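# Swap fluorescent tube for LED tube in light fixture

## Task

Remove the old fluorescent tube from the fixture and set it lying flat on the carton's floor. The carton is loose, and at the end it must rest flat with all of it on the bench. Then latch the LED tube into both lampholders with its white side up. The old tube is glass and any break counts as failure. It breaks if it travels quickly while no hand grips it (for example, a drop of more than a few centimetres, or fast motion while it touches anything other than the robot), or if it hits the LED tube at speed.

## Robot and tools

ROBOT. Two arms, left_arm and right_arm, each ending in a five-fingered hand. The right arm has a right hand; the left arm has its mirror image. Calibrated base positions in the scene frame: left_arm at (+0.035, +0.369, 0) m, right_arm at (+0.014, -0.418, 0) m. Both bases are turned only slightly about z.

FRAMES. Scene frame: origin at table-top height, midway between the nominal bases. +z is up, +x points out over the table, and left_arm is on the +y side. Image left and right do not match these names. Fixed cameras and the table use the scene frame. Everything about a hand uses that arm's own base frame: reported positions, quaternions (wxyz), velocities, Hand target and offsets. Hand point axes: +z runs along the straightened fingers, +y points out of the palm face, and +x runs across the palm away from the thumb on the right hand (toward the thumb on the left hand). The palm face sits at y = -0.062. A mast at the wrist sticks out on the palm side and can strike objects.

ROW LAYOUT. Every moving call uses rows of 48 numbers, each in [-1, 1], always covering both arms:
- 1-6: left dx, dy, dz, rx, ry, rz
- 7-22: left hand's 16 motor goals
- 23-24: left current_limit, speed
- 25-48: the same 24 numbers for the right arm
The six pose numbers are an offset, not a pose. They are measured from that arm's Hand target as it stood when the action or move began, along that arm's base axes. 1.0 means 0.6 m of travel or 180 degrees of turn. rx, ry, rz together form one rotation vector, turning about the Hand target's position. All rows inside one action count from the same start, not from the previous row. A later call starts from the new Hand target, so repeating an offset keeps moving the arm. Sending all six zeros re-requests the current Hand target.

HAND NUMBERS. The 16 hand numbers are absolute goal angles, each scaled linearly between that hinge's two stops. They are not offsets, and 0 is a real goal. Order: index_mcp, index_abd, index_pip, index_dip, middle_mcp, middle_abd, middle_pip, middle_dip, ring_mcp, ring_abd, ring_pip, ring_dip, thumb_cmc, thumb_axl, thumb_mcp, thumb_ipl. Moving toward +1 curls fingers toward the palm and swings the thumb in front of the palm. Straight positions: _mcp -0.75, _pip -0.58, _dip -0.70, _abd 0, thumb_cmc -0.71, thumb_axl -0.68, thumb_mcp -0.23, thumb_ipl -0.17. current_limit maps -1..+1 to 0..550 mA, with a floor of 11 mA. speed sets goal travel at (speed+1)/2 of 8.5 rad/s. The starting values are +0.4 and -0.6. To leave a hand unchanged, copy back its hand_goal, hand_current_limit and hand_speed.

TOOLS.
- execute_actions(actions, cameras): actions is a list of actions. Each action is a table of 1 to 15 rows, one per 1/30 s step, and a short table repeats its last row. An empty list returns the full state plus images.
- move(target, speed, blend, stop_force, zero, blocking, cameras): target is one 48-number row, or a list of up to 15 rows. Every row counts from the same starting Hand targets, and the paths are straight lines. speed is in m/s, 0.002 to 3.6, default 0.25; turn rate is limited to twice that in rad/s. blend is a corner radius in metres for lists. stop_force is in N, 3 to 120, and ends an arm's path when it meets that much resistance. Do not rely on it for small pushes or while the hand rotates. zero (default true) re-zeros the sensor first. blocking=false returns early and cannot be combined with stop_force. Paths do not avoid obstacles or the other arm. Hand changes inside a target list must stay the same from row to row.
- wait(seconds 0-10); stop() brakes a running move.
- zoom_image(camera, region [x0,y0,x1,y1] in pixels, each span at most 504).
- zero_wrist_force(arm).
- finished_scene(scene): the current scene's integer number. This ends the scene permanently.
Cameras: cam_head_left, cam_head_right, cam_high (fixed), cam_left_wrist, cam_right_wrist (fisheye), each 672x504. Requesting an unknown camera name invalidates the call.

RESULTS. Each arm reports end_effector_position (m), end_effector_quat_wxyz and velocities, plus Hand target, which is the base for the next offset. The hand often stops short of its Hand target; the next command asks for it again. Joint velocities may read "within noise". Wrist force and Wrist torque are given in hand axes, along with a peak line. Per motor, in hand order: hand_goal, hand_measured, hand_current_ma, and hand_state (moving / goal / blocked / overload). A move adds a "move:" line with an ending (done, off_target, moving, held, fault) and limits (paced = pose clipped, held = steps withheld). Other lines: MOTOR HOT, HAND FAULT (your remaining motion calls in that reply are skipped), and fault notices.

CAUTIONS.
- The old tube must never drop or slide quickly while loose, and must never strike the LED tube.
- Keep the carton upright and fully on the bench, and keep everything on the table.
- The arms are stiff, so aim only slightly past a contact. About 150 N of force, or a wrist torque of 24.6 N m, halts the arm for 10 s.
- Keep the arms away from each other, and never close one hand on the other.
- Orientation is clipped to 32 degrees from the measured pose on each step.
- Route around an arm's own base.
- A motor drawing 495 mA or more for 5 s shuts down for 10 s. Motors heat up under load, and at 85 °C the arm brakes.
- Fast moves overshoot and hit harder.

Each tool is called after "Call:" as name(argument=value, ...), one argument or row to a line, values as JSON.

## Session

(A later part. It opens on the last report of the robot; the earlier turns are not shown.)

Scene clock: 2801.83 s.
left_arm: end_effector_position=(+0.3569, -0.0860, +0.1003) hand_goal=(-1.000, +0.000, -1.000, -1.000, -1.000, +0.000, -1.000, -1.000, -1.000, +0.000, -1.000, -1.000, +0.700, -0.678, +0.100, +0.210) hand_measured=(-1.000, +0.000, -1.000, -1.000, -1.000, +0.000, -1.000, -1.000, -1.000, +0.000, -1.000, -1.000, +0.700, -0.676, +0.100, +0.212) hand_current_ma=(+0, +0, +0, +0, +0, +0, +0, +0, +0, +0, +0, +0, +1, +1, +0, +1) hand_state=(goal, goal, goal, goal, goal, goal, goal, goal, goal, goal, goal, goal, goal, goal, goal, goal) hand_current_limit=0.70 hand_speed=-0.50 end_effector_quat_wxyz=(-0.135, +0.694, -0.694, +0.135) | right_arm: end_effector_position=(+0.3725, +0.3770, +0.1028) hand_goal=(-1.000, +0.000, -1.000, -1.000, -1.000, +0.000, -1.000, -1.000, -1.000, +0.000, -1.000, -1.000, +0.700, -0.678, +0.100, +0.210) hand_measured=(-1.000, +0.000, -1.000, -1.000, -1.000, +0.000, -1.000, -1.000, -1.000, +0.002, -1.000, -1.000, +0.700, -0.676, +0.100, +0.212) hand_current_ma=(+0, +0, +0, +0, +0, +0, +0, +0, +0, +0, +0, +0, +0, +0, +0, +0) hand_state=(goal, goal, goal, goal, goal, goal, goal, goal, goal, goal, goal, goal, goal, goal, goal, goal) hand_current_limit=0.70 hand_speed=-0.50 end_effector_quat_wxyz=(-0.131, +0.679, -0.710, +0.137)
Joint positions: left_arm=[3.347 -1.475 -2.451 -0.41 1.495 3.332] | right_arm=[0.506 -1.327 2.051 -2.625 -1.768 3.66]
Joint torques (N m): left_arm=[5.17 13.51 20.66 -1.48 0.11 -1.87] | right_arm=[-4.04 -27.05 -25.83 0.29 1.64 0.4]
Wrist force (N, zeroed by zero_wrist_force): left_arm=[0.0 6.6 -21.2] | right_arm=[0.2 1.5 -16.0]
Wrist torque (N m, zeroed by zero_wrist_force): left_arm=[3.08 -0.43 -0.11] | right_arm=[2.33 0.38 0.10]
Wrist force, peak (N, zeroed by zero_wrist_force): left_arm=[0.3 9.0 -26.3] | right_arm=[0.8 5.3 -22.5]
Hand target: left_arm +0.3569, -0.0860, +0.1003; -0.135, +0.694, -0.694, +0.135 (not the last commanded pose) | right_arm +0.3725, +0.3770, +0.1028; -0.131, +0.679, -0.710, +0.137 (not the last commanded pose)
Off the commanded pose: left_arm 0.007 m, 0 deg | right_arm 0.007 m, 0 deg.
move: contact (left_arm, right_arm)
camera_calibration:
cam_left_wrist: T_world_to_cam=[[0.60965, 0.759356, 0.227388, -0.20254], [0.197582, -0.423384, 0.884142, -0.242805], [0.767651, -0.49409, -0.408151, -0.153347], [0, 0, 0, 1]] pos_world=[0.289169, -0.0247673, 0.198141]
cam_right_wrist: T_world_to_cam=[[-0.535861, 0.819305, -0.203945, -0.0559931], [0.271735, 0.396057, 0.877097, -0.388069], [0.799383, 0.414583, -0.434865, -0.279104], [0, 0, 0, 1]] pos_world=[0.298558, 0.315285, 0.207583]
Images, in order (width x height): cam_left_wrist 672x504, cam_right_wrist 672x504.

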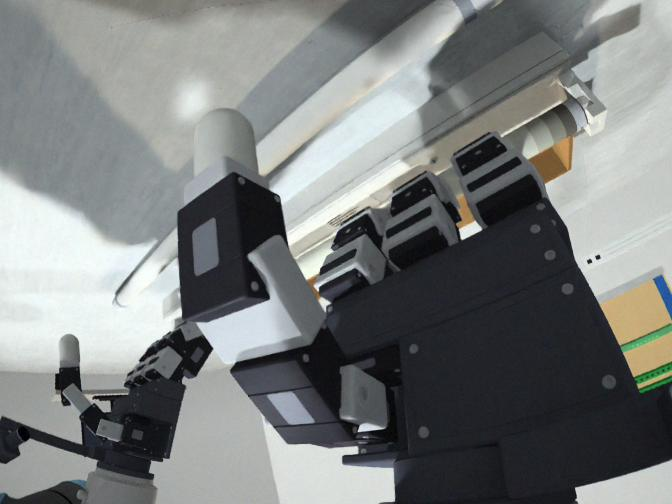

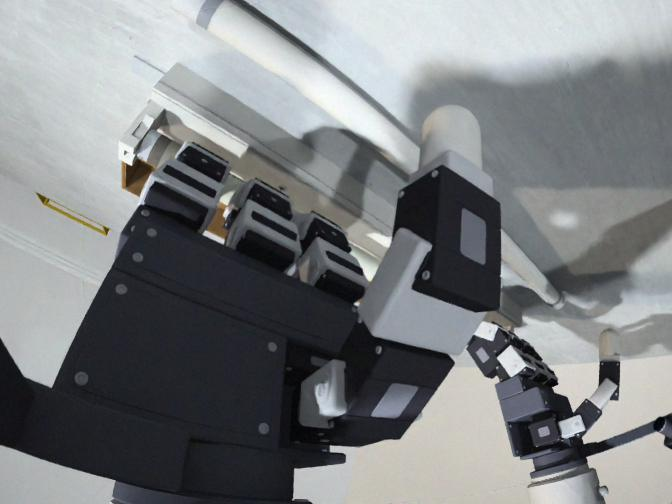

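Call:
move(
  target=[
    [0.006,0,-0.0012,0,0,0,-1,0,-1,-1,-1,0,-1,-1,-1,0,-1,-1,0.70,-0.678,0.10,0.21,0.7,-0.5,0.006,0,-0.0012,0,0,0,-1,0,-1,-1,-1,0,-1,-1,-1,0,-1,-1,0.70,-0.678,0.10,0.21,0.7,-0.5],
  ],
  speed=0.01,
  cameras=["cam_right_wrist"],
)

Scene clock: 2818.20 s.
left_arm: end_effector_position=(+0.3604, -0.0860, +0.0996) hand_goal=(-1.000, +0.000, -1.000, -1.000, -1.000, +0.000, -1.000, -1.000, -1.000, +0.000, -1.000, -1.000, +0.700, -0.678, +0.100, +0.210) hand_measured=(-1.000, +0.000, -1.000, -1.000, -1.000, +0.000, -1.000, -1.000, -1.000, +0.000, -1.000, -1.000, +0.700, -0.676, +0.100, +0.212) hand_current_ma=(+0, +0, +0, +0, -1, +0, +0, +0, -1, +0, -1, +0, +1, +1, +0, +1) hand_state=(goal, goal, goal, goal, goal, goal, goal, goal, goal, goal, goal, goal, goal, goal, goal, goal) hand_current_limit=0.70 hand_speed=-0.50 end_effector_quat_wxyz=(-0.135, +0.694, -0.694, +0.135) | right_arm: end_effector_position=(+0.3760, +0.3770, +0.1021) hand_goal=(-1.000, +0.000, -1.000, -1.000, -1.000, +0.000, -1.000, -1.000, -1.000, +0.000, -1.000, -1.000, +0.700, -0.678, +0.100, +0.210) hand_measured=(-1.000, +0.004, -1.000, -1.000, -1.000, +0.004, -1.000, -1.000, -1.000, +0.004, -1.000, -1.000, +0.700, -0.676, +0.100, +0.212) hand_current_ma=(+0, +0, +0, +0, +0, +0, +0, +0, +0, +1, +0, +0, +0, +0, +0, +0) hand_state=(goal, goal, goal, goal, goal, goal, goal, goal, goal, goal, goal, goal, goal, goal, goal, goal) hand_current_limit=0.70 hand_speed=-0.50 end_effector_quat_wxyz=(-0.132, +0.679, -0.710, +0.137)
Joint positions: left_arm=[3.345 -1.487 -2.444 -0.406 1.495 3.33] | right_arm=[0.503 -1.32 2.044 -2.626 -1.766 3.656]
Joint torques (N m): left_arm=[-9.61 -11.86 15.9 1.38 1.9 -2.49] | right_arm=[-16.02 -2.64 -24.11 -1.08 2.32 -1.22]
Wrist force (N, zeroed by zero_wrist_force): left_arm=[0.3 11.4 -37.9] | right_arm=[0.9 11.8 -37.6]
Wrist torque (N m, zeroed by zero_wrist_force): left_arm=[5.43 -0.89 -0.07] | right_arm=[4.97 0.95 0.61]
Wrist force, peak (N, zeroed by zero_wrist_force): left_arm=[0.0 18.3 -38.8] | right_arm=[0.9 11.8 -37.6]
Hand target: left_arm +0.3605, -0.0860, +0.0995; -0.135, +0.694, -0.694, +0.135 | right_arm +0.3761, +0.3770, +0.1020; -0.131, +0.679, -0.710, +0.137
Off the commanded pose: left_arm 0.000 m, 0 deg | right_arm 0.000 m, 0 deg.
move: done
camera_calibration:
cam_right_wrist: T_world_to_cam=[[-0.535854, 0.819321, -0.203898, -0.0542236], [0.271638, 0.395953, 0.877174, -0.388387], [0.799421, 0.41465, -0.434731, -0.282346], [0, 0, 0, 1]] pos_world=[0.302158, 0.315284, 0.206882]
Images, in order (width x height): cam_right_wrist 672x504.

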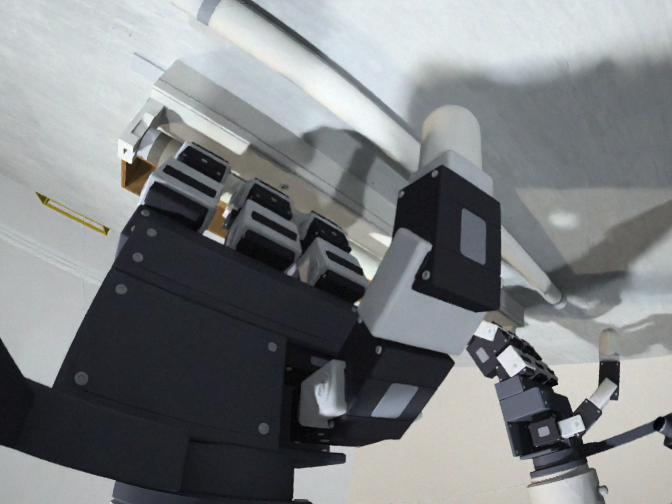

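Call:
zoom_image(
  camera="cam_right_wrist",
  region=[100, 80, 380, 290],
)

Scaled by 1.800 from the camera's 672x504 image, which has a finer 960x720 frame.

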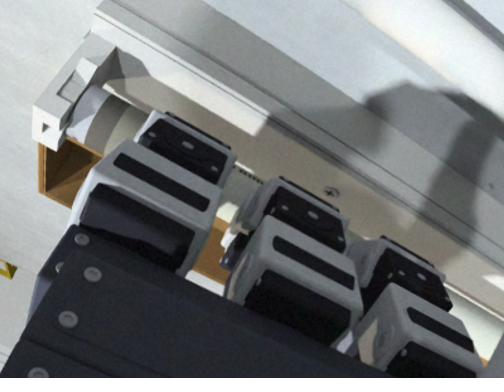

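Call:
zoom_image(
  camera="cam_right_wrist",
  region=[115, 95, 185, 165],
)

Call:
zoom_image(
  camera="cam_left_wrist",
  region=[540, 60, 610, 130],
)

Scaled by 7.200 from the camera's 672x504 image, which has a finer 960x720 frame.

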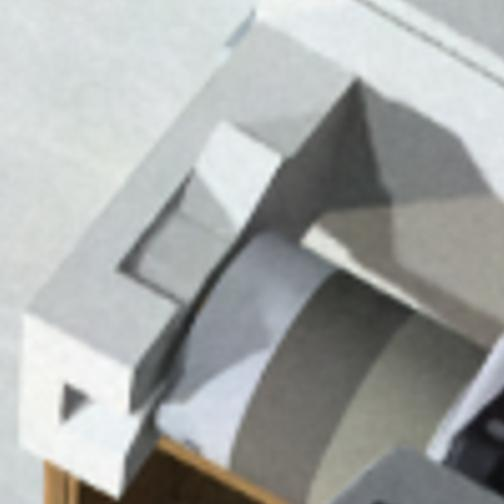

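This scene's latest camera images include none from cam_left_wrist. They are from: cam_right_wrist. cam_left_wrist's image comes with the result of a call that names it in "cameras".

Call:
move(
  target=[
    [0.010,0,-0.0005,0,0,0,-1,0,-1,-1,-1,0,-1,-1,-1,0,-1,-1,0.70,-0.678,0.10,0.21,0.7,-0.5,0.010,0,-0.0005,0,0,0,-1,0,-1,-1,-1,0,-1,-1,-1,0,-1,-1,0.70,-0.678,0.10,0.21,0.7,-0.5],
  ],
  speed=0.01,
  cameras=["cam_right_wrist","cam_left_wrist"],
)

Call:
zoom_image(
  camera="cam_right_wrist",
  region=[115, 95, 255, 195],
)

Call:
zoom_image(
  camera="cam_left_wrist",
  region=[530, 60, 610, 130],
)

Scene clock: 2895.07 s.
left_arm: end_effector_position=(+0.3664, -0.0860, +0.0992) hand_goal=(-1.000, +0.000, -1.000, -1.000, -1.000, +0.000, -1.000, -1.000, -1.000, +0.000, -1.000, -1.000, +0.700, -0.678, +0.100, +0.210) hand_measured=(-1.002, +0.000, -1.000, -1.000, -1.002, +0.000, -1.000, -1.000, -1.002, +0.000, -1.000, -1.000, +0.700, -0.676, +0.100, +0.212) hand_current_ma=(-1, +0, +0, +0, -1, +0, +0, +0, -1, +0, -1, +0, +1, +1, +0, +1) hand_state=(goal, goal, goal, goal, goal, goal, goal, goal, goal, goal, goal, goal, goal, goal, goal, goal) hand_current_limit=0.70 hand_speed=-0.50 end_effector_quat_wxyz=(-0.135, +0.694, -0.694, +0.135) | right_arm: end_effector_position=(+0.3819, +0.3770, +0.1018) hand_goal=(-1.000, +0.000, -1.000, -1.000, -1.000, +0.000, -1.000, -1.000, -1.000, +0.000, -1.000, -1.000, +0.700, -0.678, +0.100, +0.210) hand_measured=(-1.000, +0.004, -1.000, -1.000, -1.000, +0.004, -1.000, -1.000, -1.000, +0.006, -1.000, -1.000, +0.700, -0.676, +0.100, +0.212) hand_current_ma=(+0, +1, +0, +0, +0, +1, +0, +0, +0, +1, +0, +0, +0, +0, +0, +0) hand_state=(goal, goal, goal, goal, goal, goal, goal, goal, goal, goal, goal, goal, goal, goal, goal, goal) hand_current_limit=0.70 hand_speed=-0.50 end_effector_quat_wxyz=(-0.131, +0.679, -0.710, +0.137)
Joint positions: left_arm=[3.341 -1.504 -2.43 -0.402 1.497 3.327] | right_arm=[0.497 -1.311 2.033 -2.625 -1.765 3.651]
Joint torques (N m): left_arm=[-11.73 -6.83 13.18 0.2 2.94 -2.47] | right_arm=[-9.38 -9.08 -21.4 1.96 3.42 -1.39]
Wrist force (N, zeroed by zero_wrist_force): left_arm=[0.6 -9.6 -18.1] | right_arm=[1.3 -3.1 -20.5]
Wrist torque (N m, zeroed by zero_wrist_force): left_arm=[2.86 -0.36 0.48] | right_arm=[3.02 0.58 0.30]
Wrist force, peak (N, zeroed by zero_wrist_force): left_arm=[0.0 13.7 -41.3] | right_arm=[1.0 13.4 -40.6]
Hand target: left_arm +0.3665, -0.0860, +0.0992; -0.135, +0.694, -0.694, +0.135 | right_arm +0.3821, +0.3770, +0.1017; -0.131, +0.679, -0.710, +0.137
Off the commanded pose: left_arm 0.000 m, 0 deg | right_arm 0.000 m, 0 deg.
move: done
camera_calibration:
cam_left_wrist: T_world_to_cam=[[0.60965, 0.759356, 0.227388, -0.208104], [0.197582, -0.423384, 0.884142, -0.243798], [0.767651, -0.49409, -0.408151, -0.161048], [0, 0, 0, 1]] pos_world=[0.298669, -0.0247673, 0.197141]
cam_right_wrist: T_world_to_cam=[[-0.535926, 0.819271, -0.203909, -0.0510825], [0.271703, 0.396041, 0.877114, -0.389762], [0.79935, 0.414666, -0.434847, -0.287153], [0, 0, 0, 1]] pos_world=[0.308059, 0.315284, 0.206582]
Images, in order (width x height): cam_left_wrist 672x504, cam_right_wrist 672x504.

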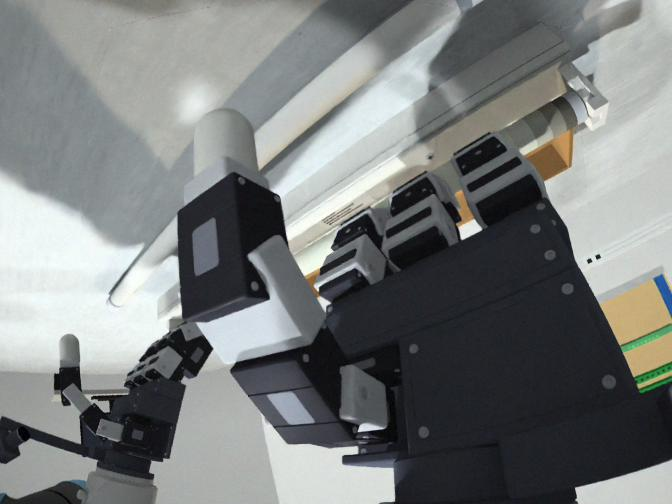

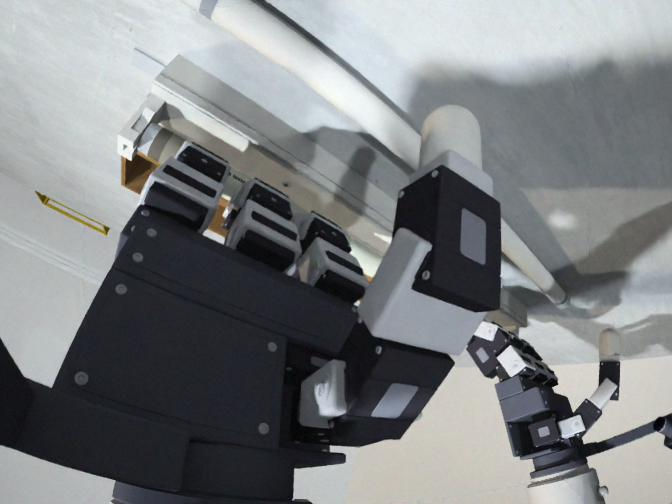

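Scaled by 3.600 from the camera's 672x504 image, which has a finer 960x720 frame.

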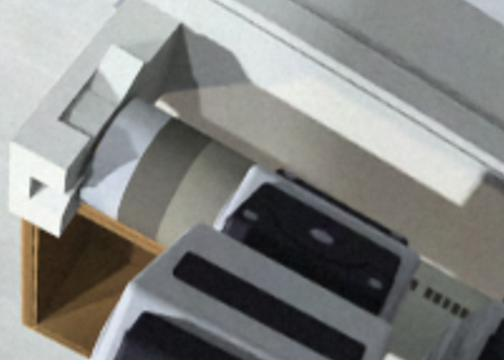

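Scaled by 6.300 from the camera's 672x504 image, which has a finer 960x720 frame.

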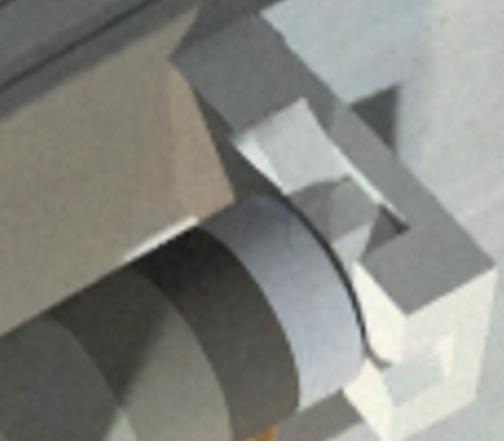

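Call:
move(
  target=[
    [0,0,0.0347,0,0,0,-1,0,-1,-1,-1,0,-1,-1,-1,0,-1,-1,0.70,-0.678,0.10,0.21,0.5,-0.5,0,0,0.0347,0,0,0,-1,0,-1,-1,-1,0,-1,-1,-1,0,-1,-1,0.70,-0.678,0.10,0.21,0.5,-0.5],
    [-0.0162,0,0.0347,0,0,0,-1,0,-1,-1,-1,0,-1,-1,-1,0,-1,-1,0.70,-0.678,0.10,0.21,0.5,-0.5,-0.0162,0,0.0347,0,0,0,-1,0,-1,-1,-1,0,-1,-1,-1,0,-1,-1,0.70,-0.678,0.10,0.21,0.5,-0.5],
  ],
  speed=0.03,
  cameras=["cam_right_wrist","cam_left_wrist"],
)

Call:
zoom_image(
  camera="cam_right_wrist",
  region=[120, 60, 330, 220],
)

Call:
zoom_image(
  camera="cam_left_wrist",
  region=[530, 45, 610, 125],
)

Call:
zoom_image(
  camera="cam_right_wrist",
  region=[125, 85, 180, 140],
)

Scene clock: 2920.03 s.
left_arm: end_effector_position=(+0.3569, -0.0860, +0.1200) hand_goal=(-1.000, +0.000, -1.000, -1.000, -1.000, +0.000, -1.000, -1.000, -1.000, +0.000, -1.000, -1.000, +0.700, -0.678, +0.100, +0.210) hand_measured=(-0.994, +0.000, -1.000, -1.000, -0.994, +0.000, -1.000, -1.000, -0.994, +0.000, -1.000, -1.000, +0.700, -0.676, +0.100, +0.212) hand_current_ma=(+6, +0, +0, +0, +6, +0, +0, +0, +7, +0, +0, +0, +1, +1, +0, +1) hand_state=(goal, goal, goal, goal, goal, goal, goal, goal, goal, goal, goal, goal, goal, goal, goal, goal) hand_current_limit=0.50 hand_speed=-0.50 end_effector_quat_wxyz=(-0.135, +0.694, -0.694, +0.135) | right_arm: end_effector_position=(+0.3725, +0.3770, +0.1226) hand_goal=(-1.000, +0.000, -1.000, -1.000, -1.000, +0.000, -1.000, -1.000, -1.000, +0.000, -1.000, -1.000, +0.700, -0.678, +0.100, +0.210) hand_measured=(-0.994, +0.002, -1.000, -1.000, -0.994, +0.002, -1.000, -1.000, -0.994, +0.004, -1.000, -1.000, +0.700, -0.676, +0.100, +0.212) hand_current_ma=(+1, +0, +0, +0, +1, +0, +0, +0, +1, +0, +0, +0, +0, +0, +0, +0) hand_state=(goal, goal, goal, goal, goal, goal, goal, goal, goal, goal, goal, goal, goal, goal, goal, goal) hand_current_limit=0.50 hand_speed=-0.50 end_effector_quat_wxyz=(-0.131, +0.679, -0.710, +0.137)
Joint positions: left_arm=[3.347 -1.426 -2.423 -0.487 1.495 3.332] | right_arm=[0.506 -1.36 2.029 -2.57 -1.768 3.66]
Joint torques (N m): left_arm=[10.77 21.02 12.57 0.74 -2.48 2.62] | right_arm=[6.49 -36.09 -10.82 -4.04 -2.69 1.17]
Wrist force (N, zeroed by zero_wrist_force): left_arm=[0.1 -1.4 2.2] | right_arm=[0.0 -0.9 2.4]
Wrist torque (N m, zeroed by zero_wrist_force): left_arm=[-0.32 0.02 0.05] | right_arm=[-0.28 -0.09 -0.03]
Wrist force, peak (N, zeroed by zero_wrist_force): left_arm=[0.7 -7.1 -20.4] | right_arm=[1.5 -1.0 -22.9]
Hand target: left_arm +0.3568, -0.0860, +0.1201; -0.135, +0.694, -0.694, +0.135 | right_arm +0.3724, +0.3770, +0.1226; -0.131, +0.679, -0.710, +0.137
Off the commanded pose: left_arm 0.000 m, 0 deg | right_arm 0.000 m, 0 deg.
move: done
camera_calibration:
cam_left_wrist: T_world_to_cam=[[0.60965, 0.759356, 0.227388, -0.207042], [0.197582, -0.423384, 0.884142, -0.260311], [0.767651, -0.49409, -0.408151, -0.145266], [0, 0, 0, 1]] pos_world=[0.289169, -0.0247673, 0.217941]
cam_right_wrist: T_world_to_cam=[[-0.535844, 0.819313, -0.203953, -0.0519607], [0.271665, 0.39602, 0.877136, -0.405412], [0.799418, 0.414601, -0.434783, -0.270528], [0, 0, 0, 1]] pos_world=[0.298558, 0.315285, 0.227382]
Images, in order (width x height): cam_left_wrist 672x504, cam_right_wrist 672x504.

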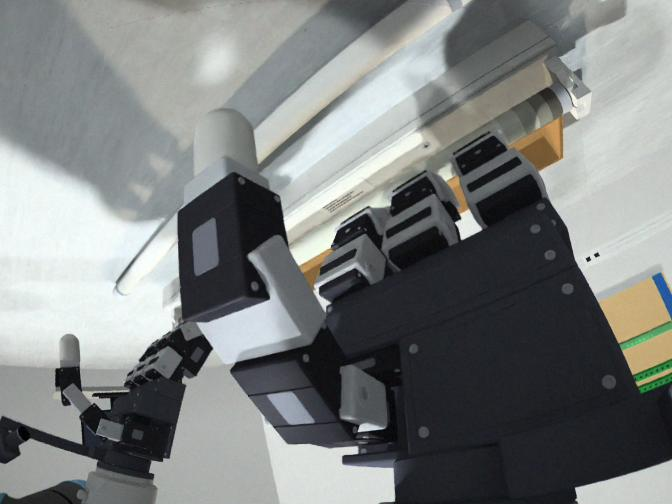

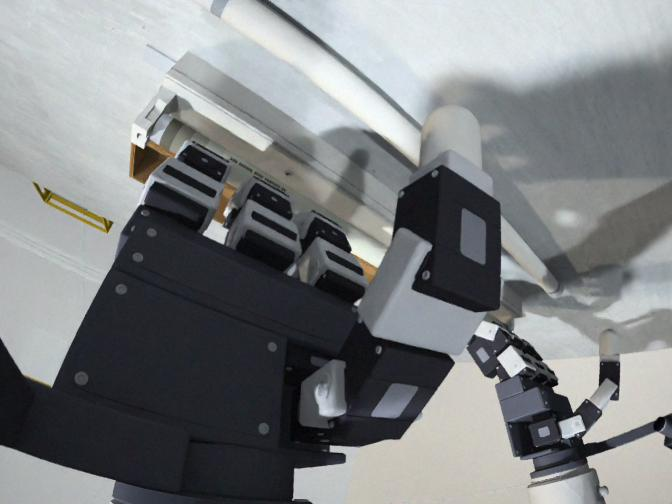

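Scaled by 2.400 from the camera's 672x504 image, which has a finer 960x720 frame.

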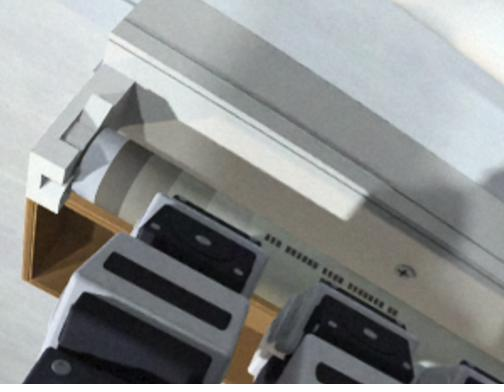

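Scaled by 6.300 from the camera's 672x504 image, which has a finer 960x720 frame.

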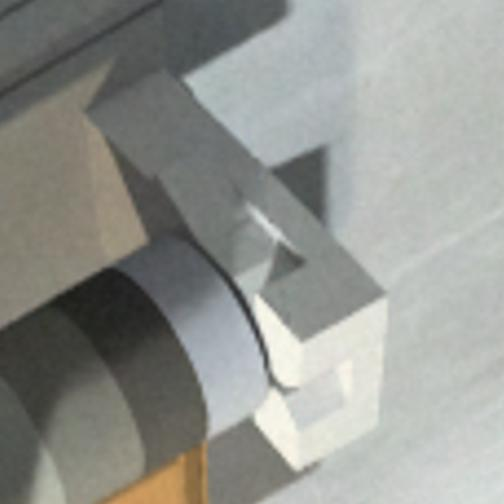

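Scaled by 9.164 from the camera's 672x504 image, which has a finer 960x720 frame.

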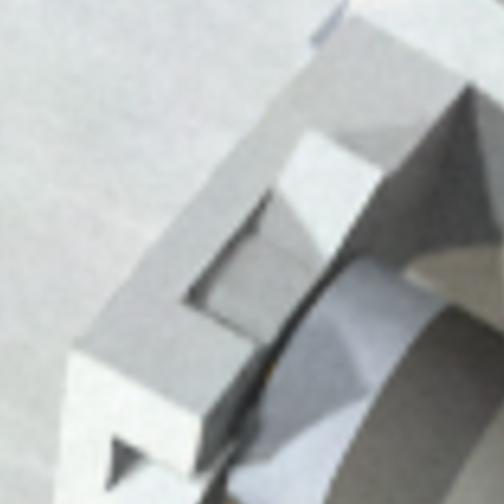

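Call:
move(
  target=[
    [0,0,-0.030,0,0,0,-1,0,-1,-1,-1,0,-1,-1,-1,0,-1,-1,0.70,-0.678,0.10,0.21,0.7,-0.5,0,0,-0.030,0,0,0,-1,0,-1,-1,-1,0,-1,-1,-1,0,-1,-1,0.70,-0.678,0.10,0.21,0.7,-0.5],
  ],
  speed=0.05,
)

Call:
move(
  target=[
    [0,0,-0.012,0,0,0,-1,0,-1,-1,-1,0,-1,-1,-1,0,-1,-1,0.70,-0.678,0.10,0.21,0.7,-0.5,0,0,-0.012,0,0,0,-1,0,-1,-1,-1,0,-1,-1,-1,0,-1,-1,0.70,-0.678,0.10,0.21,0.7,-0.5],
  ],
  speed=0.006,
  stop_force=15,
)

Call:
move(
  target=[
    [0.015,0,-0.0005,0,0,0,-1,0,-1,-1,-1,0,-1,-1,-1,0,-1,-1,0.70,-0.678,0.10,0.21,0.7,-0.5,0.015,0,-0.0005,0,0,0,-1,0,-1,-1,-1,0,-1,-1,-1,0,-1,-1,0.70,-0.678,0.10,0.21,0.7,-0.5],
  ],
  speed=0.015,
  cameras=["cam_right_wrist","cam_left_wrist"],
)

Call:
zoom_image(
  camera="cam_right_wrist",
  region=[120, 60, 330, 220],
)

Scene clock: 2957.97 s.
left_arm: end_effector_position=(+0.3568, -0.0859, +0.1021) hand_goal=(-1.000, +0.000, -1.000, -1.000, -1.000, +0.000, -1.000, -1.000, -1.000, +0.000, -1.000, -1.000, +0.700, -0.678, +0.100, +0.210) hand_measured=(-0.994, +0.000, -1.000, -1.000, -0.994, +0.000, -1.000, -1.000, -0.994, +0.000, -1.000, -1.000, +0.700, -0.676, +0.100, +0.212) hand_current_ma=(+6, +0, +0, +0, +6, +0, +0, +0, +7, +0, +0, +0, +1, +1, +0, +1) hand_state=(goal, goal, goal, goal, goal, goal, goal, goal, goal, goal, goal, goal, goal, goal, goal, goal) hand_current_limit=0.70 hand_speed=-0.50 end_effector_quat_wxyz=(-0.135, +0.694, -0.694, +0.135) | right_arm: end_effector_position=(+0.3724, +0.3770, +0.1046) hand_goal=(-1.000, +0.000, -1.000, -1.000, -1.000, +0.000, -1.000, -1.000, -1.000, +0.000, -1.000, -1.000, +0.700, -0.678, +0.100, +0.210) hand_measured=(-0.994, +0.002, -1.000, -1.000, -0.994, +0.002, -1.000, -1.000, -0.994, +0.004, -1.000, -1.000, +0.700, -0.676, +0.100, +0.212) hand_current_ma=(+1, +0, +0, +0, +1, +0, +0, +0, +1, +0, +0, +0, +0, +0, +0, +0) hand_state=(goal, goal, goal, goal, goal, goal, goal, goal, goal, goal, goal, goal, goal, goal, goal, goal) hand_current_limit=0.70 hand_speed=-0.50 end_effector_quat_wxyz=(-0.131, +0.679, -0.710, +0.137)
Joint positions: left_arm=[3.347 -1.47 -2.449 -0.418 1.495 3.333] | right_arm=[0.506 -1.33 2.049 -2.62 -1.768 3.66]
Joint torques (N m): left_arm=[-5.87 4.64 12.15 5.63 -0.86 -1.1] | right_arm=[3.93 -22.57 -11.19 -4.19 -2.02 0.92]
Wrist force (N, zeroed by zero_wrist_force): left_arm=[-0.1 -1.2 2.1] | right_arm=[-0.2 -1.2 2.6]
Wrist torque (N m, zeroed by zero_wrist_force): left_arm=[-0.29 0.05 0.02] | right_arm=[-0.35 -0.06 -0.06]
Wrist force, peak (N, zeroed by zero_wrist_force): left_arm=[0.1 -1.3 2.4] | right_arm=[-0.1 -1.3 2.8]
Hand target: left_arm +0.3568, -0.0860, +0.1021; -0.135, +0.694, -0.694, +0.135 | right_arm +0.3724, +0.3770, +0.1046; -0.131, +0.679, -0.710, +0.137
Off the commanded pose: left_arm 0.000 m, 0 deg | right_arm 0.000 m, 0 deg.
move: done

Scene clock: 2959.70 s.
left_arm: end_effector_position=(+0.3568, -0.0860, +0.0997) hand_goal=(-1.000, +0.000, -1.000, -1.000, -1.000, +0.000, -1.000, -1.000, -1.000, +0.000, -1.000, -1.000, +0.700, -0.678, +0.100, +0.210) hand_measured=(-1.000, +0.000, -1.000, -1.000, -1.000, +0.000, -1.000, -1.000, -1.000, +0.000, -1.000, -1.000, +0.700, -0.676, +0.100, +0.212) hand_current_ma=(+0, +0, +0, +0, +0, +0, +0, +0, +0, +0, +0, +0, +1, +1, +0, +1) hand_state=(goal, goal, goal, goal, goal, goal, goal, goal, goal, goal, goal, goal, goal, goal, goal, goal) hand_current_limit=0.70 hand_speed=-0.50 end_effector_quat_wxyz=(-0.135, +0.694, -0.694, +0.135) | right_arm: end_effector_position=(+0.3724, +0.3770, +0.1022) hand_goal=(-1.000, +0.000, -1.000, -1.000, -1.000, +0.000, -1.000, -1.000, -1.000, +0.000, -1.000, -1.000, +0.700, -0.678, +0.100, +0.210) hand_measured=(-1.000, +0.002, -1.000, -1.000, -1.000, +0.004, -1.000, -1.000, -1.000, +0.004, -1.000, -1.000, +0.700, -0.676, +0.100, +0.212) hand_current_ma=(+0, +0, +0, +0, +0, +0, +0, +0, +0, +0, +0, +0, +0, +0, +0, +0) hand_state=(goal, goal, goal, goal, goal, goal, goal, goal, goal, goal, goal, goal, goal, goal, goal, goal) hand_current_limit=0.70 hand_speed=-0.50 end_effector_quat_wxyz=(-0.132, +0.678, -0.710, +0.137)
Joint positions: left_arm=[3.347 -1.476 -2.452 -0.407 1.495 3.332] | right_arm=[0.506 -1.326 2.052 -2.627 -1.768 3.66]
Joint torques (N m): left_arm=[-9.18 13.7 17.75 -2.16 1.81 -1.72] | right_arm=[4.29 -27.36 -24.52 0.66 -1.09 0.3]
Wrist force (N, zeroed by zero_wrist_force): left_arm=[0.2 -2.4 -14.9] | right_arm=[0.6 -3.6 -12.1]
Wrist torque (N m, zeroed by zero_wrist_force): left_arm=[2.38 -0.32 0.08] | right_arm=[2.02 0.32 0.01]
Wrist force, peak (N, zeroed by zero_wrist_force): left_arm=[0.0 -3.0 -18.6] | right_arm=[1.0 -4.2 -16.1]
Hand target: left_arm +0.3568, -0.0860, +0.0997; -0.135, +0.694, -0.694, +0.135 (not the last commanded pose) | right_arm +0.3724, +0.3770, +0.1022; -0.132, +0.678, -0.710, +0.137 (not the last commanded pose)
Off the commanded pose: left_arm 0.005 m, 0 deg | right_arm 0.005 m, 0 deg.
move: contact (left_arm, right_arm)

Scene clock: 2960.67 s.
left_arm: end_effector_position=(+0.3657, -0.0860, +0.0994) hand_goal=(-1.000, +0.000, -1.000, -1.000, -1.000, +0.000, -1.000, -1.000, -1.000, +0.000, -1.000, -1.000, +0.700, -0.678, +0.100, +0.210) hand_measured=(-1.000, +0.000, -1.000, -1.000, -1.000, +0.000, -1.000, -1.000, -1.000, +0.000, -1.000, -1.000, +0.700, -0.676, +0.100, +0.212) hand_current_ma=(+0, +0, +0, +0, +0, +0, +0, +0, -1, +0, +0, +0, +1, +1, +0, +1) hand_state=(goal, goal, goal, goal, goal, goal, goal, goal, goal, goal, goal, goal, goal, goal, goal, goal) hand_current_limit=0.70 hand_speed=-0.50 end_effector_quat_wxyz=(-0.135, +0.694, -0.694, +0.135) | right_arm: end_effector_position=(+0.3813, +0.3770, +0.1019) hand_goal=(-1.000, +0.000, -1.000, -1.000, -1.000, +0.000, -1.000, -1.000, -1.000, +0.000, -1.000, -1.000, +0.700, -0.678, +0.100, +0.210) hand_measured=(-1.000, +0.008, -1.000, -1.000, -1.000, +0.008, -1.000, -1.000, -1.000, +0.008, -1.000, -1.000, +0.700, -0.676, +0.100, +0.212) hand_current_ma=(+0, +2, +0, +0, +0, +2, +0, +0, +0, +2, +0, +0, +0, +0, +0, +0) hand_state=(goal, goal, goal, goal, goal, goal, goal, goal, goal, goal, goal, goal, goal, goal, goal, goal) hand_current_limit=0.70 hand_speed=-0.50 end_effector_quat_wxyz=(-0.132, +0.678, -0.710, +0.137)
Joint positions: left_arm=[3.342 -1.501 -2.432 -0.403 1.497 3.327] | right_arm=[0.498 -1.312 2.034 -2.625 -1.765 3.651]
Joint torques (N m): left_arm=[-7.68 -10.28 19.87 2.8 1.65 -2.25] | right_arm=[-16.39 -4.95 -27.25 0.17 1.74 -1.36]
Wrist force (N, zeroed by zero_wrist_force): left_arm=[-0.2 19.0 -40.1] | right_arm=[1.2 15.4 -35.4]
Wrist torque (N m, zeroed by zero_wrist_force): left_arm=[5.31 -0.95 -0.33] | right_arm=[4.33 0.91 0.72]
Wrist force, peak (N, zeroed by zero_wrist_force): left_arm=[-0.3 20.6 -42.6] | right_arm=[1.9 15.8 -36.5]
Hand target: left_arm +0.3658, -0.0860, +0.0994; -0.135, +0.694, -0.694, +0.135 | right_arm +0.3814, +0.3770, +0.1019; -0.132, +0.678, -0.710, +0.137
Off the commanded pose: left_arm 0.000 m, 0 deg | right_arm 0.000 m, 0 deg.
move: done
camera_calibration:
cam_left_wrist: T_world_to_cam=[[0.609601, 0.75934, 0.227573, -0.207723], [0.197332, -0.423408, 0.884186, -0.243684], [0.767754, -0.494094, -0.407952, -0.16054], [0, 0, 0, 1]] pos_world=[0.29797, -0.0247673, 0.197241]
cam_right_wrist: T_world_to_cam=[[-0.535771, 0.819371, -0.203915, -0.0515161], [0.271491, 0.395846, 0.877268, -0.389564], [0.799526, 0.414653, -0.434534, -0.286664], [0, 0, 0, 1]] pos_world=[0.307358, 0.315284, 0.206681]
Images, in order (width x height): cam_left_wrist 672x504, cam_right_wrist 672x504.

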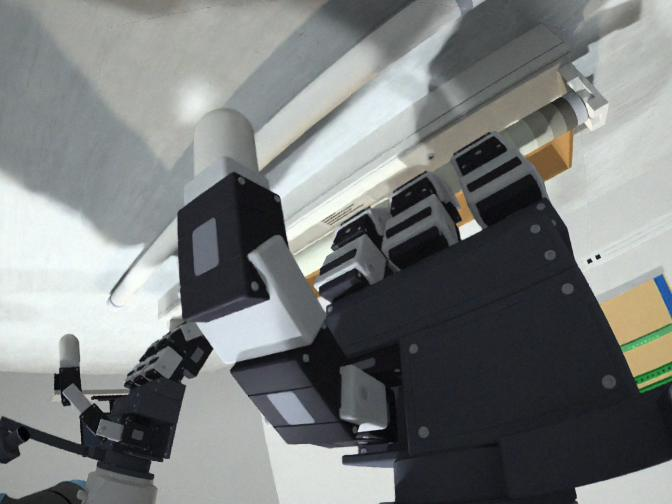

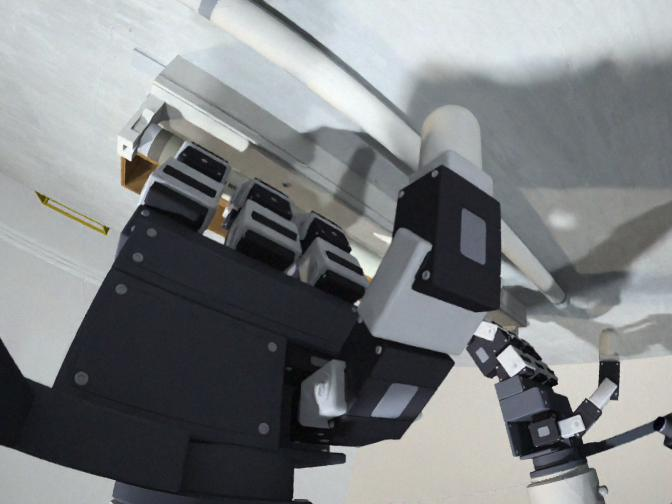

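Scaled by 2.400 from the camera's 672x504 image, which has a finer 960x720 frame.

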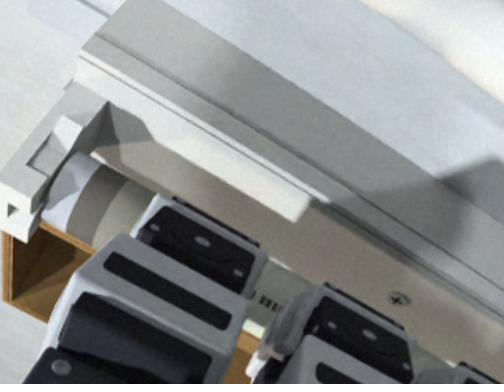

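Call:
move(
  target=[
    [0.015,0,-0.0010,0,0,0,-1,0,-1,-1,-1,0,-1,-1,-1,0,-1,-1,0.70,-0.678,0.10,0.21,0.7,-0.5,0.015,0,-0.0010,0,0,0,-1,0,-1,-1,-1,0,-1,-1,-1,0,-1,-1,0.70,-0.678,0.10,0.21,0.7,-0.5],
  ],
  speed=0.015,
  cameras=["cam_right_wrist","cam_left_wrist"],
)

Call:
zoom_image(
  camera="cam_right_wrist",
  region=[120, 60, 330, 220],
)

Scene clock: 2980.87 s.
left_arm: end_effector_position=(+0.3747, -0.0860, +0.0988) hand_goal=(-1.000, +0.000, -1.000, -1.000, -1.000, +0.000, -1.000, -1.000, -1.000, +0.000, -1.000, -1.000, +0.700, -0.678, +0.100, +0.210) hand_measured=(-1.000, +0.000, -1.000, -1.000, -1.000, +0.000, -1.000, -1.000, -1.002, +0.000, -1.000, -1.000, +0.700, -0.676, +0.100, +0.212) hand_current_ma=(-1, +0, -1, +0, -1, +0, -1, +0, -1, +0, -1, +0, +0, +1, +0, +1) hand_state=(goal, goal, goal, goal, goal, goal, goal, goal, goal, goal, goal, goal, goal, goal, goal, goal) hand_current_limit=0.70 hand_speed=-0.50 end_effector_quat_wxyz=(-0.135, +0.694, -0.694, +0.135) | right_arm: end_effector_position=(+0.3903, +0.3770, +0.1013) hand_goal=(-1.000, +0.000, -1.000, -1.000, -1.000, +0.000, -1.000, -1.000, -1.000, +0.000, -1.000, -1.000, +0.700, -0.678, +0.100, +0.210) hand_measured=(-1.000, +0.008, -1.000, -1.000, -1.000, +0.008, -1.000, -1.000, -1.000, +0.008, -1.000, -1.000, +0.700, -0.676, +0.100, +0.212) hand_current_ma=(+0, +2, +0, +0, +0, +2, +0, +0, +0, +2, +0, +0, +0, +0, +0, +0) hand_state=(goal, goal, goal, goal, goal, goal, goal, goal, goal, goal, goal, goal, goal, goal, goal, goal) hand_current_limit=0.70 hand_speed=-0.50 end_effector_quat_wxyz=(-0.132, +0.678, -0.710, +0.137)
Joint positions: left_arm=[3.337 -1.527 -2.411 -0.398 1.498 3.323] | right_arm=[0.489 -1.297 2.016 -2.624 -1.762 3.643]
Joint torques (N m): left_arm=[-9.19 -14.45 14.92 0.58 1.65 -2.28] | right_arm=[-14.88 -3.42 -21.4 1.79 2.15 -1.28]
Wrist force (N, zeroed by zero_wrist_force): left_arm=[0.2 17.6 -53.6] | right_arm=[0.8 7.6 -37.5]
Wrist torque (N m, zeroed by zero_wrist_force): left_arm=[6.96 -1.37 -0.34] | right_arm=[4.76 0.74 0.43]
Wrist force, peak (N, zeroed by zero_wrist_force): left_arm=[0.3 23.4 -57.4] | right_arm=[1.7 18.5 -46.7]
Hand target: left_arm +0.3748, -0.0860, +0.0988; -0.135, +0.694, -0.694, +0.135 | right_arm +0.3904, +0.3770, +0.1013; -0.132, +0.678, -0.710, +0.137
Off the commanded pose: left_arm 0.000 m, 0 deg | right_arm 0.000 m, 0 deg.
move: done
camera_calibration:
cam_left_wrist: T_world_to_cam=[[0.609601, 0.75934, 0.227573, -0.213073], [0.197332, -0.423408, 0.884186, -0.244929], [0.767754, -0.494094, -0.407952, -0.167695], [0, 0, 0, 1]] pos_world=[0.30697, -0.0247673, 0.196641]
cam_right_wrist: T_world_to_cam=[[-0.535771, 0.819371, -0.203915, -0.0468165], [0.271491, 0.395846, 0.877268, -0.391481], [0.799526, 0.414653, -0.434534, -0.294121], [0, 0, 0, 1]] pos_world=[0.316358, 0.315284, 0.206081]
Images, in order (width x height): cam_left_wrist 672x504, cam_right_wrist 672x504.

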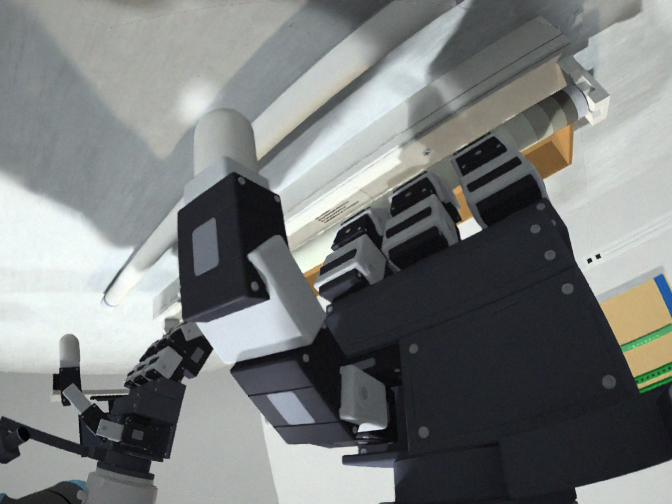

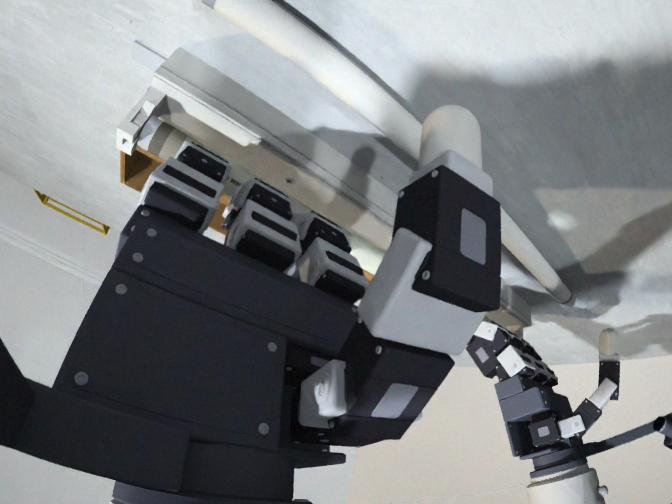

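Scaled by 2.400 from the camera's 672x504 image, which has a finer 960x720 frame.

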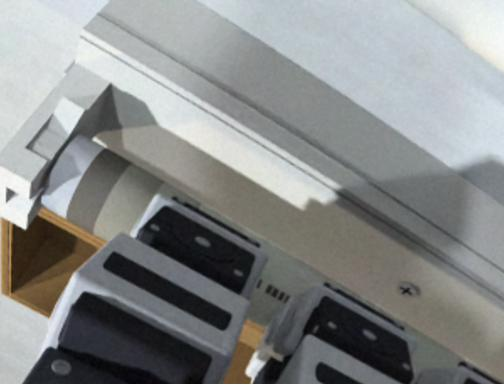

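Call:
move(
  target=[
    [0,0,0.035,0,0,0,-1,0,-1,-1,-1,0,-1,-1,-1,0,-1,-1,0.70,-0.678,0.10,0.21,0.5,-0.5,0,0,0.035,0,0,0,-1,0,-1,-1,-1,0,-1,-1,-1,0,-1,-1,0.70,-0.678,0.10,0.21,0.5,-0.5],
    [-0.03,0,0.0353,0,0,0,-1,0,-1,-1,-1,0,-1,-1,-1,0,-1,-1,0.70,-0.678,0.10,0.21,0.5,-0.5,-0.03,0,0.0353,0,0,0,-1,0,-1,-1,-1,0,-1,-1,-1,0,-1,-1,0.70,-0.678,0.10,0.21,0.5,-0.5],
  ],
  speed=0.04,
  cameras=["cam_right_wrist","cam_left_wrist"],
)

Call:
zoom_image(
  camera="cam_right_wrist",
  region=[120, 60, 330, 220],
)

Call:
zoom_image(
  camera="cam_left_wrist",
  region=[530, 45, 610, 125],
)

Call:
zoom_image(
  camera="cam_right_wrist",
  region=[125, 85, 180, 140],
)

Scene clock: 3010.10 s.
left_arm: end_effector_position=(+0.3570, -0.0860, +0.1199) hand_goal=(-1.000, +0.000, -1.000, -1.000, -1.000, +0.000, -1.000, -1.000, -1.000, +0.000, -1.000, -1.000, +0.700, -0.678, +0.100, +0.210) hand_measured=(-0.994, +0.000, -1.000, -1.000, -0.994, +0.000, -1.000, -1.000, -0.994, +0.000, -1.000, -1.000, +0.700, -0.676, +0.100, +0.212) hand_current_ma=(+6, +0, +0, +0, +6, +0, +0, +0, +7, +0, +0, +0, +0, +1, +0, +1) hand_state=(goal, goal, goal, goal, goal, goal, goal, goal, goal, goal, goal, goal, goal, goal, goal, goal) hand_current_limit=0.50 hand_speed=-0.50 end_effector_quat_wxyz=(-0.135, +0.694, -0.694, +0.135) | right_arm: end_effector_position=(+0.3725, +0.3770, +0.1225) hand_goal=(-1.000, +0.000, -1.000, -1.000, -1.000, +0.000, -1.000, -1.000, -1.000, +0.000, -1.000, -1.000, +0.700, -0.678, +0.100, +0.210) hand_measured=(-0.994, +0.002, -1.000, -1.000, -0.994, +0.002, -1.000, -1.000, -0.994, +0.004, -1.000, -1.000, +0.700, -0.676, +0.100, +0.212) hand_current_ma=(+1, +0, +0, +0, +1, +0, +0, +0, +1, +0, +0, +0, +0, +0, +0, +0) hand_state=(goal, goal, goal, goal, goal, goal, goal, goal, goal, goal, goal, goal, goal, goal, goal, goal) hand_current_limit=0.50 hand_speed=-0.50 end_effector_quat_wxyz=(-0.132, +0.678, -0.710, +0.137)
Joint positions: left_arm=[3.347 -1.427 -2.423 -0.486 1.495 3.332] | right_arm=[0.506 -1.36 2.029 -2.571 -1.768 3.66]
Joint torques (N m): left_arm=[11.65 20.59 11.43 0.86 -2.26 2.45] | right_arm=[6.25 -35.76 -10.96 -4.09 -2.68 1.41]
Wrist force (N, zeroed by zero_wrist_force): left_arm=[0.0 -1.3 2.1] | right_arm=[-0.3 -0.8 2.6]
Wrist torque (N m, zeroed by zero_wrist_force): left_arm=[-0.30 0.03 0.04] | right_arm=[-0.29 -0.06 -0.05]
Wrist force, peak (N, zeroed by zero_wrist_force): left_arm=[0.3 20.4 -57.8] | right_arm=[1.0 9.9 -39.6]
Hand target: left_arm +0.3568, -0.0860, +0.1199; -0.135, +0.694, -0.694, +0.135 | right_arm +0.3724, +0.3770, +0.1225; -0.132, +0.678, -0.710, +0.137
Off the commanded pose: left_arm 0.000 m, 0 deg | right_arm 0.000 m, 0 deg.
move: done
camera_calibration:
cam_left_wrist: T_world_to_cam=[[0.609606, 0.75933, 0.227594, -0.20703], [0.197317, -0.423426, 0.884181, -0.260068], [0.767754, -0.494094, -0.407952, -0.145421], [0, 0, 0, 1]] pos_world=[0.28917, -0.0247673, 0.217741]
cam_right_wrist: T_world_to_cam=[[-0.535771, 0.819371, -0.203915, -0.0519767], [0.271491, 0.395846, 0.877268, -0.405274], [0.799526, 0.414653, -0.434534, -0.270757], [0, 0, 0, 1]] pos_world=[0.298658, 0.315284, 0.227281]
Images, in order (width x height): cam_left_wrist 672x504, cam_right_wrist 672x504.

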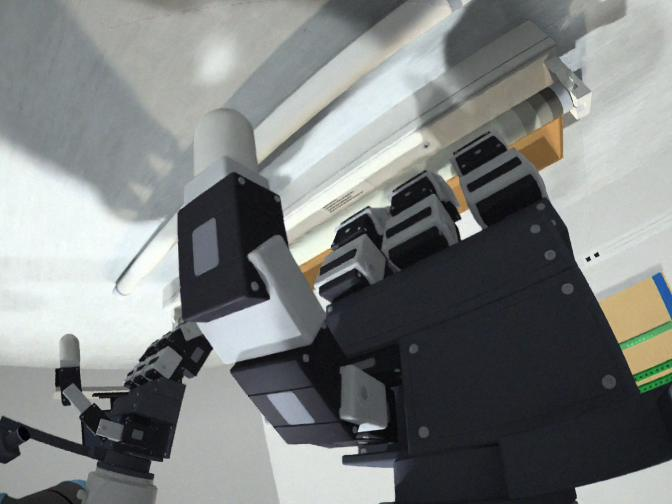

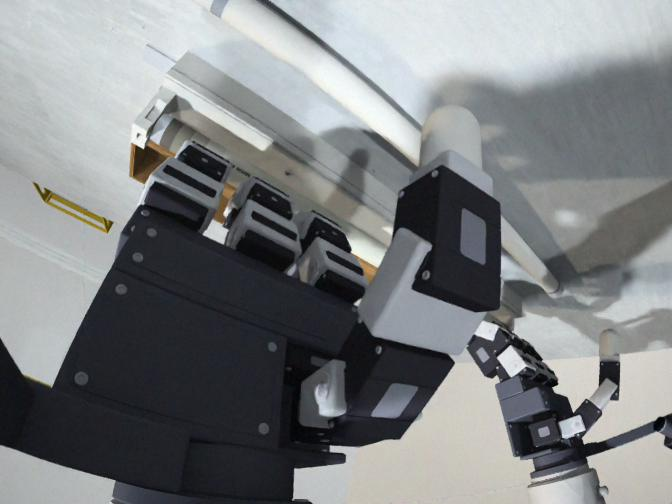

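Scaled by 2.400 from the camera's 672x504 image, which has a finer 960x720 frame.

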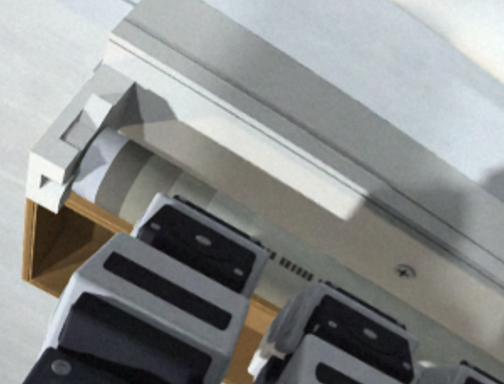

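Scaled by 6.300 from the camera's 672x504 image, which has a finer 960x720 frame.

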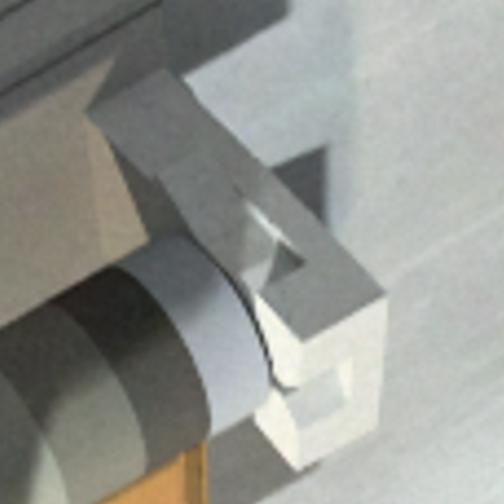

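Scaled by 9.164 from the camera's 672x504 image, which has a finer 960x720 frame.

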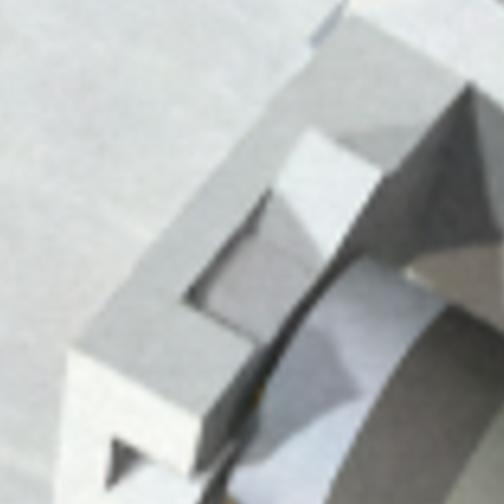

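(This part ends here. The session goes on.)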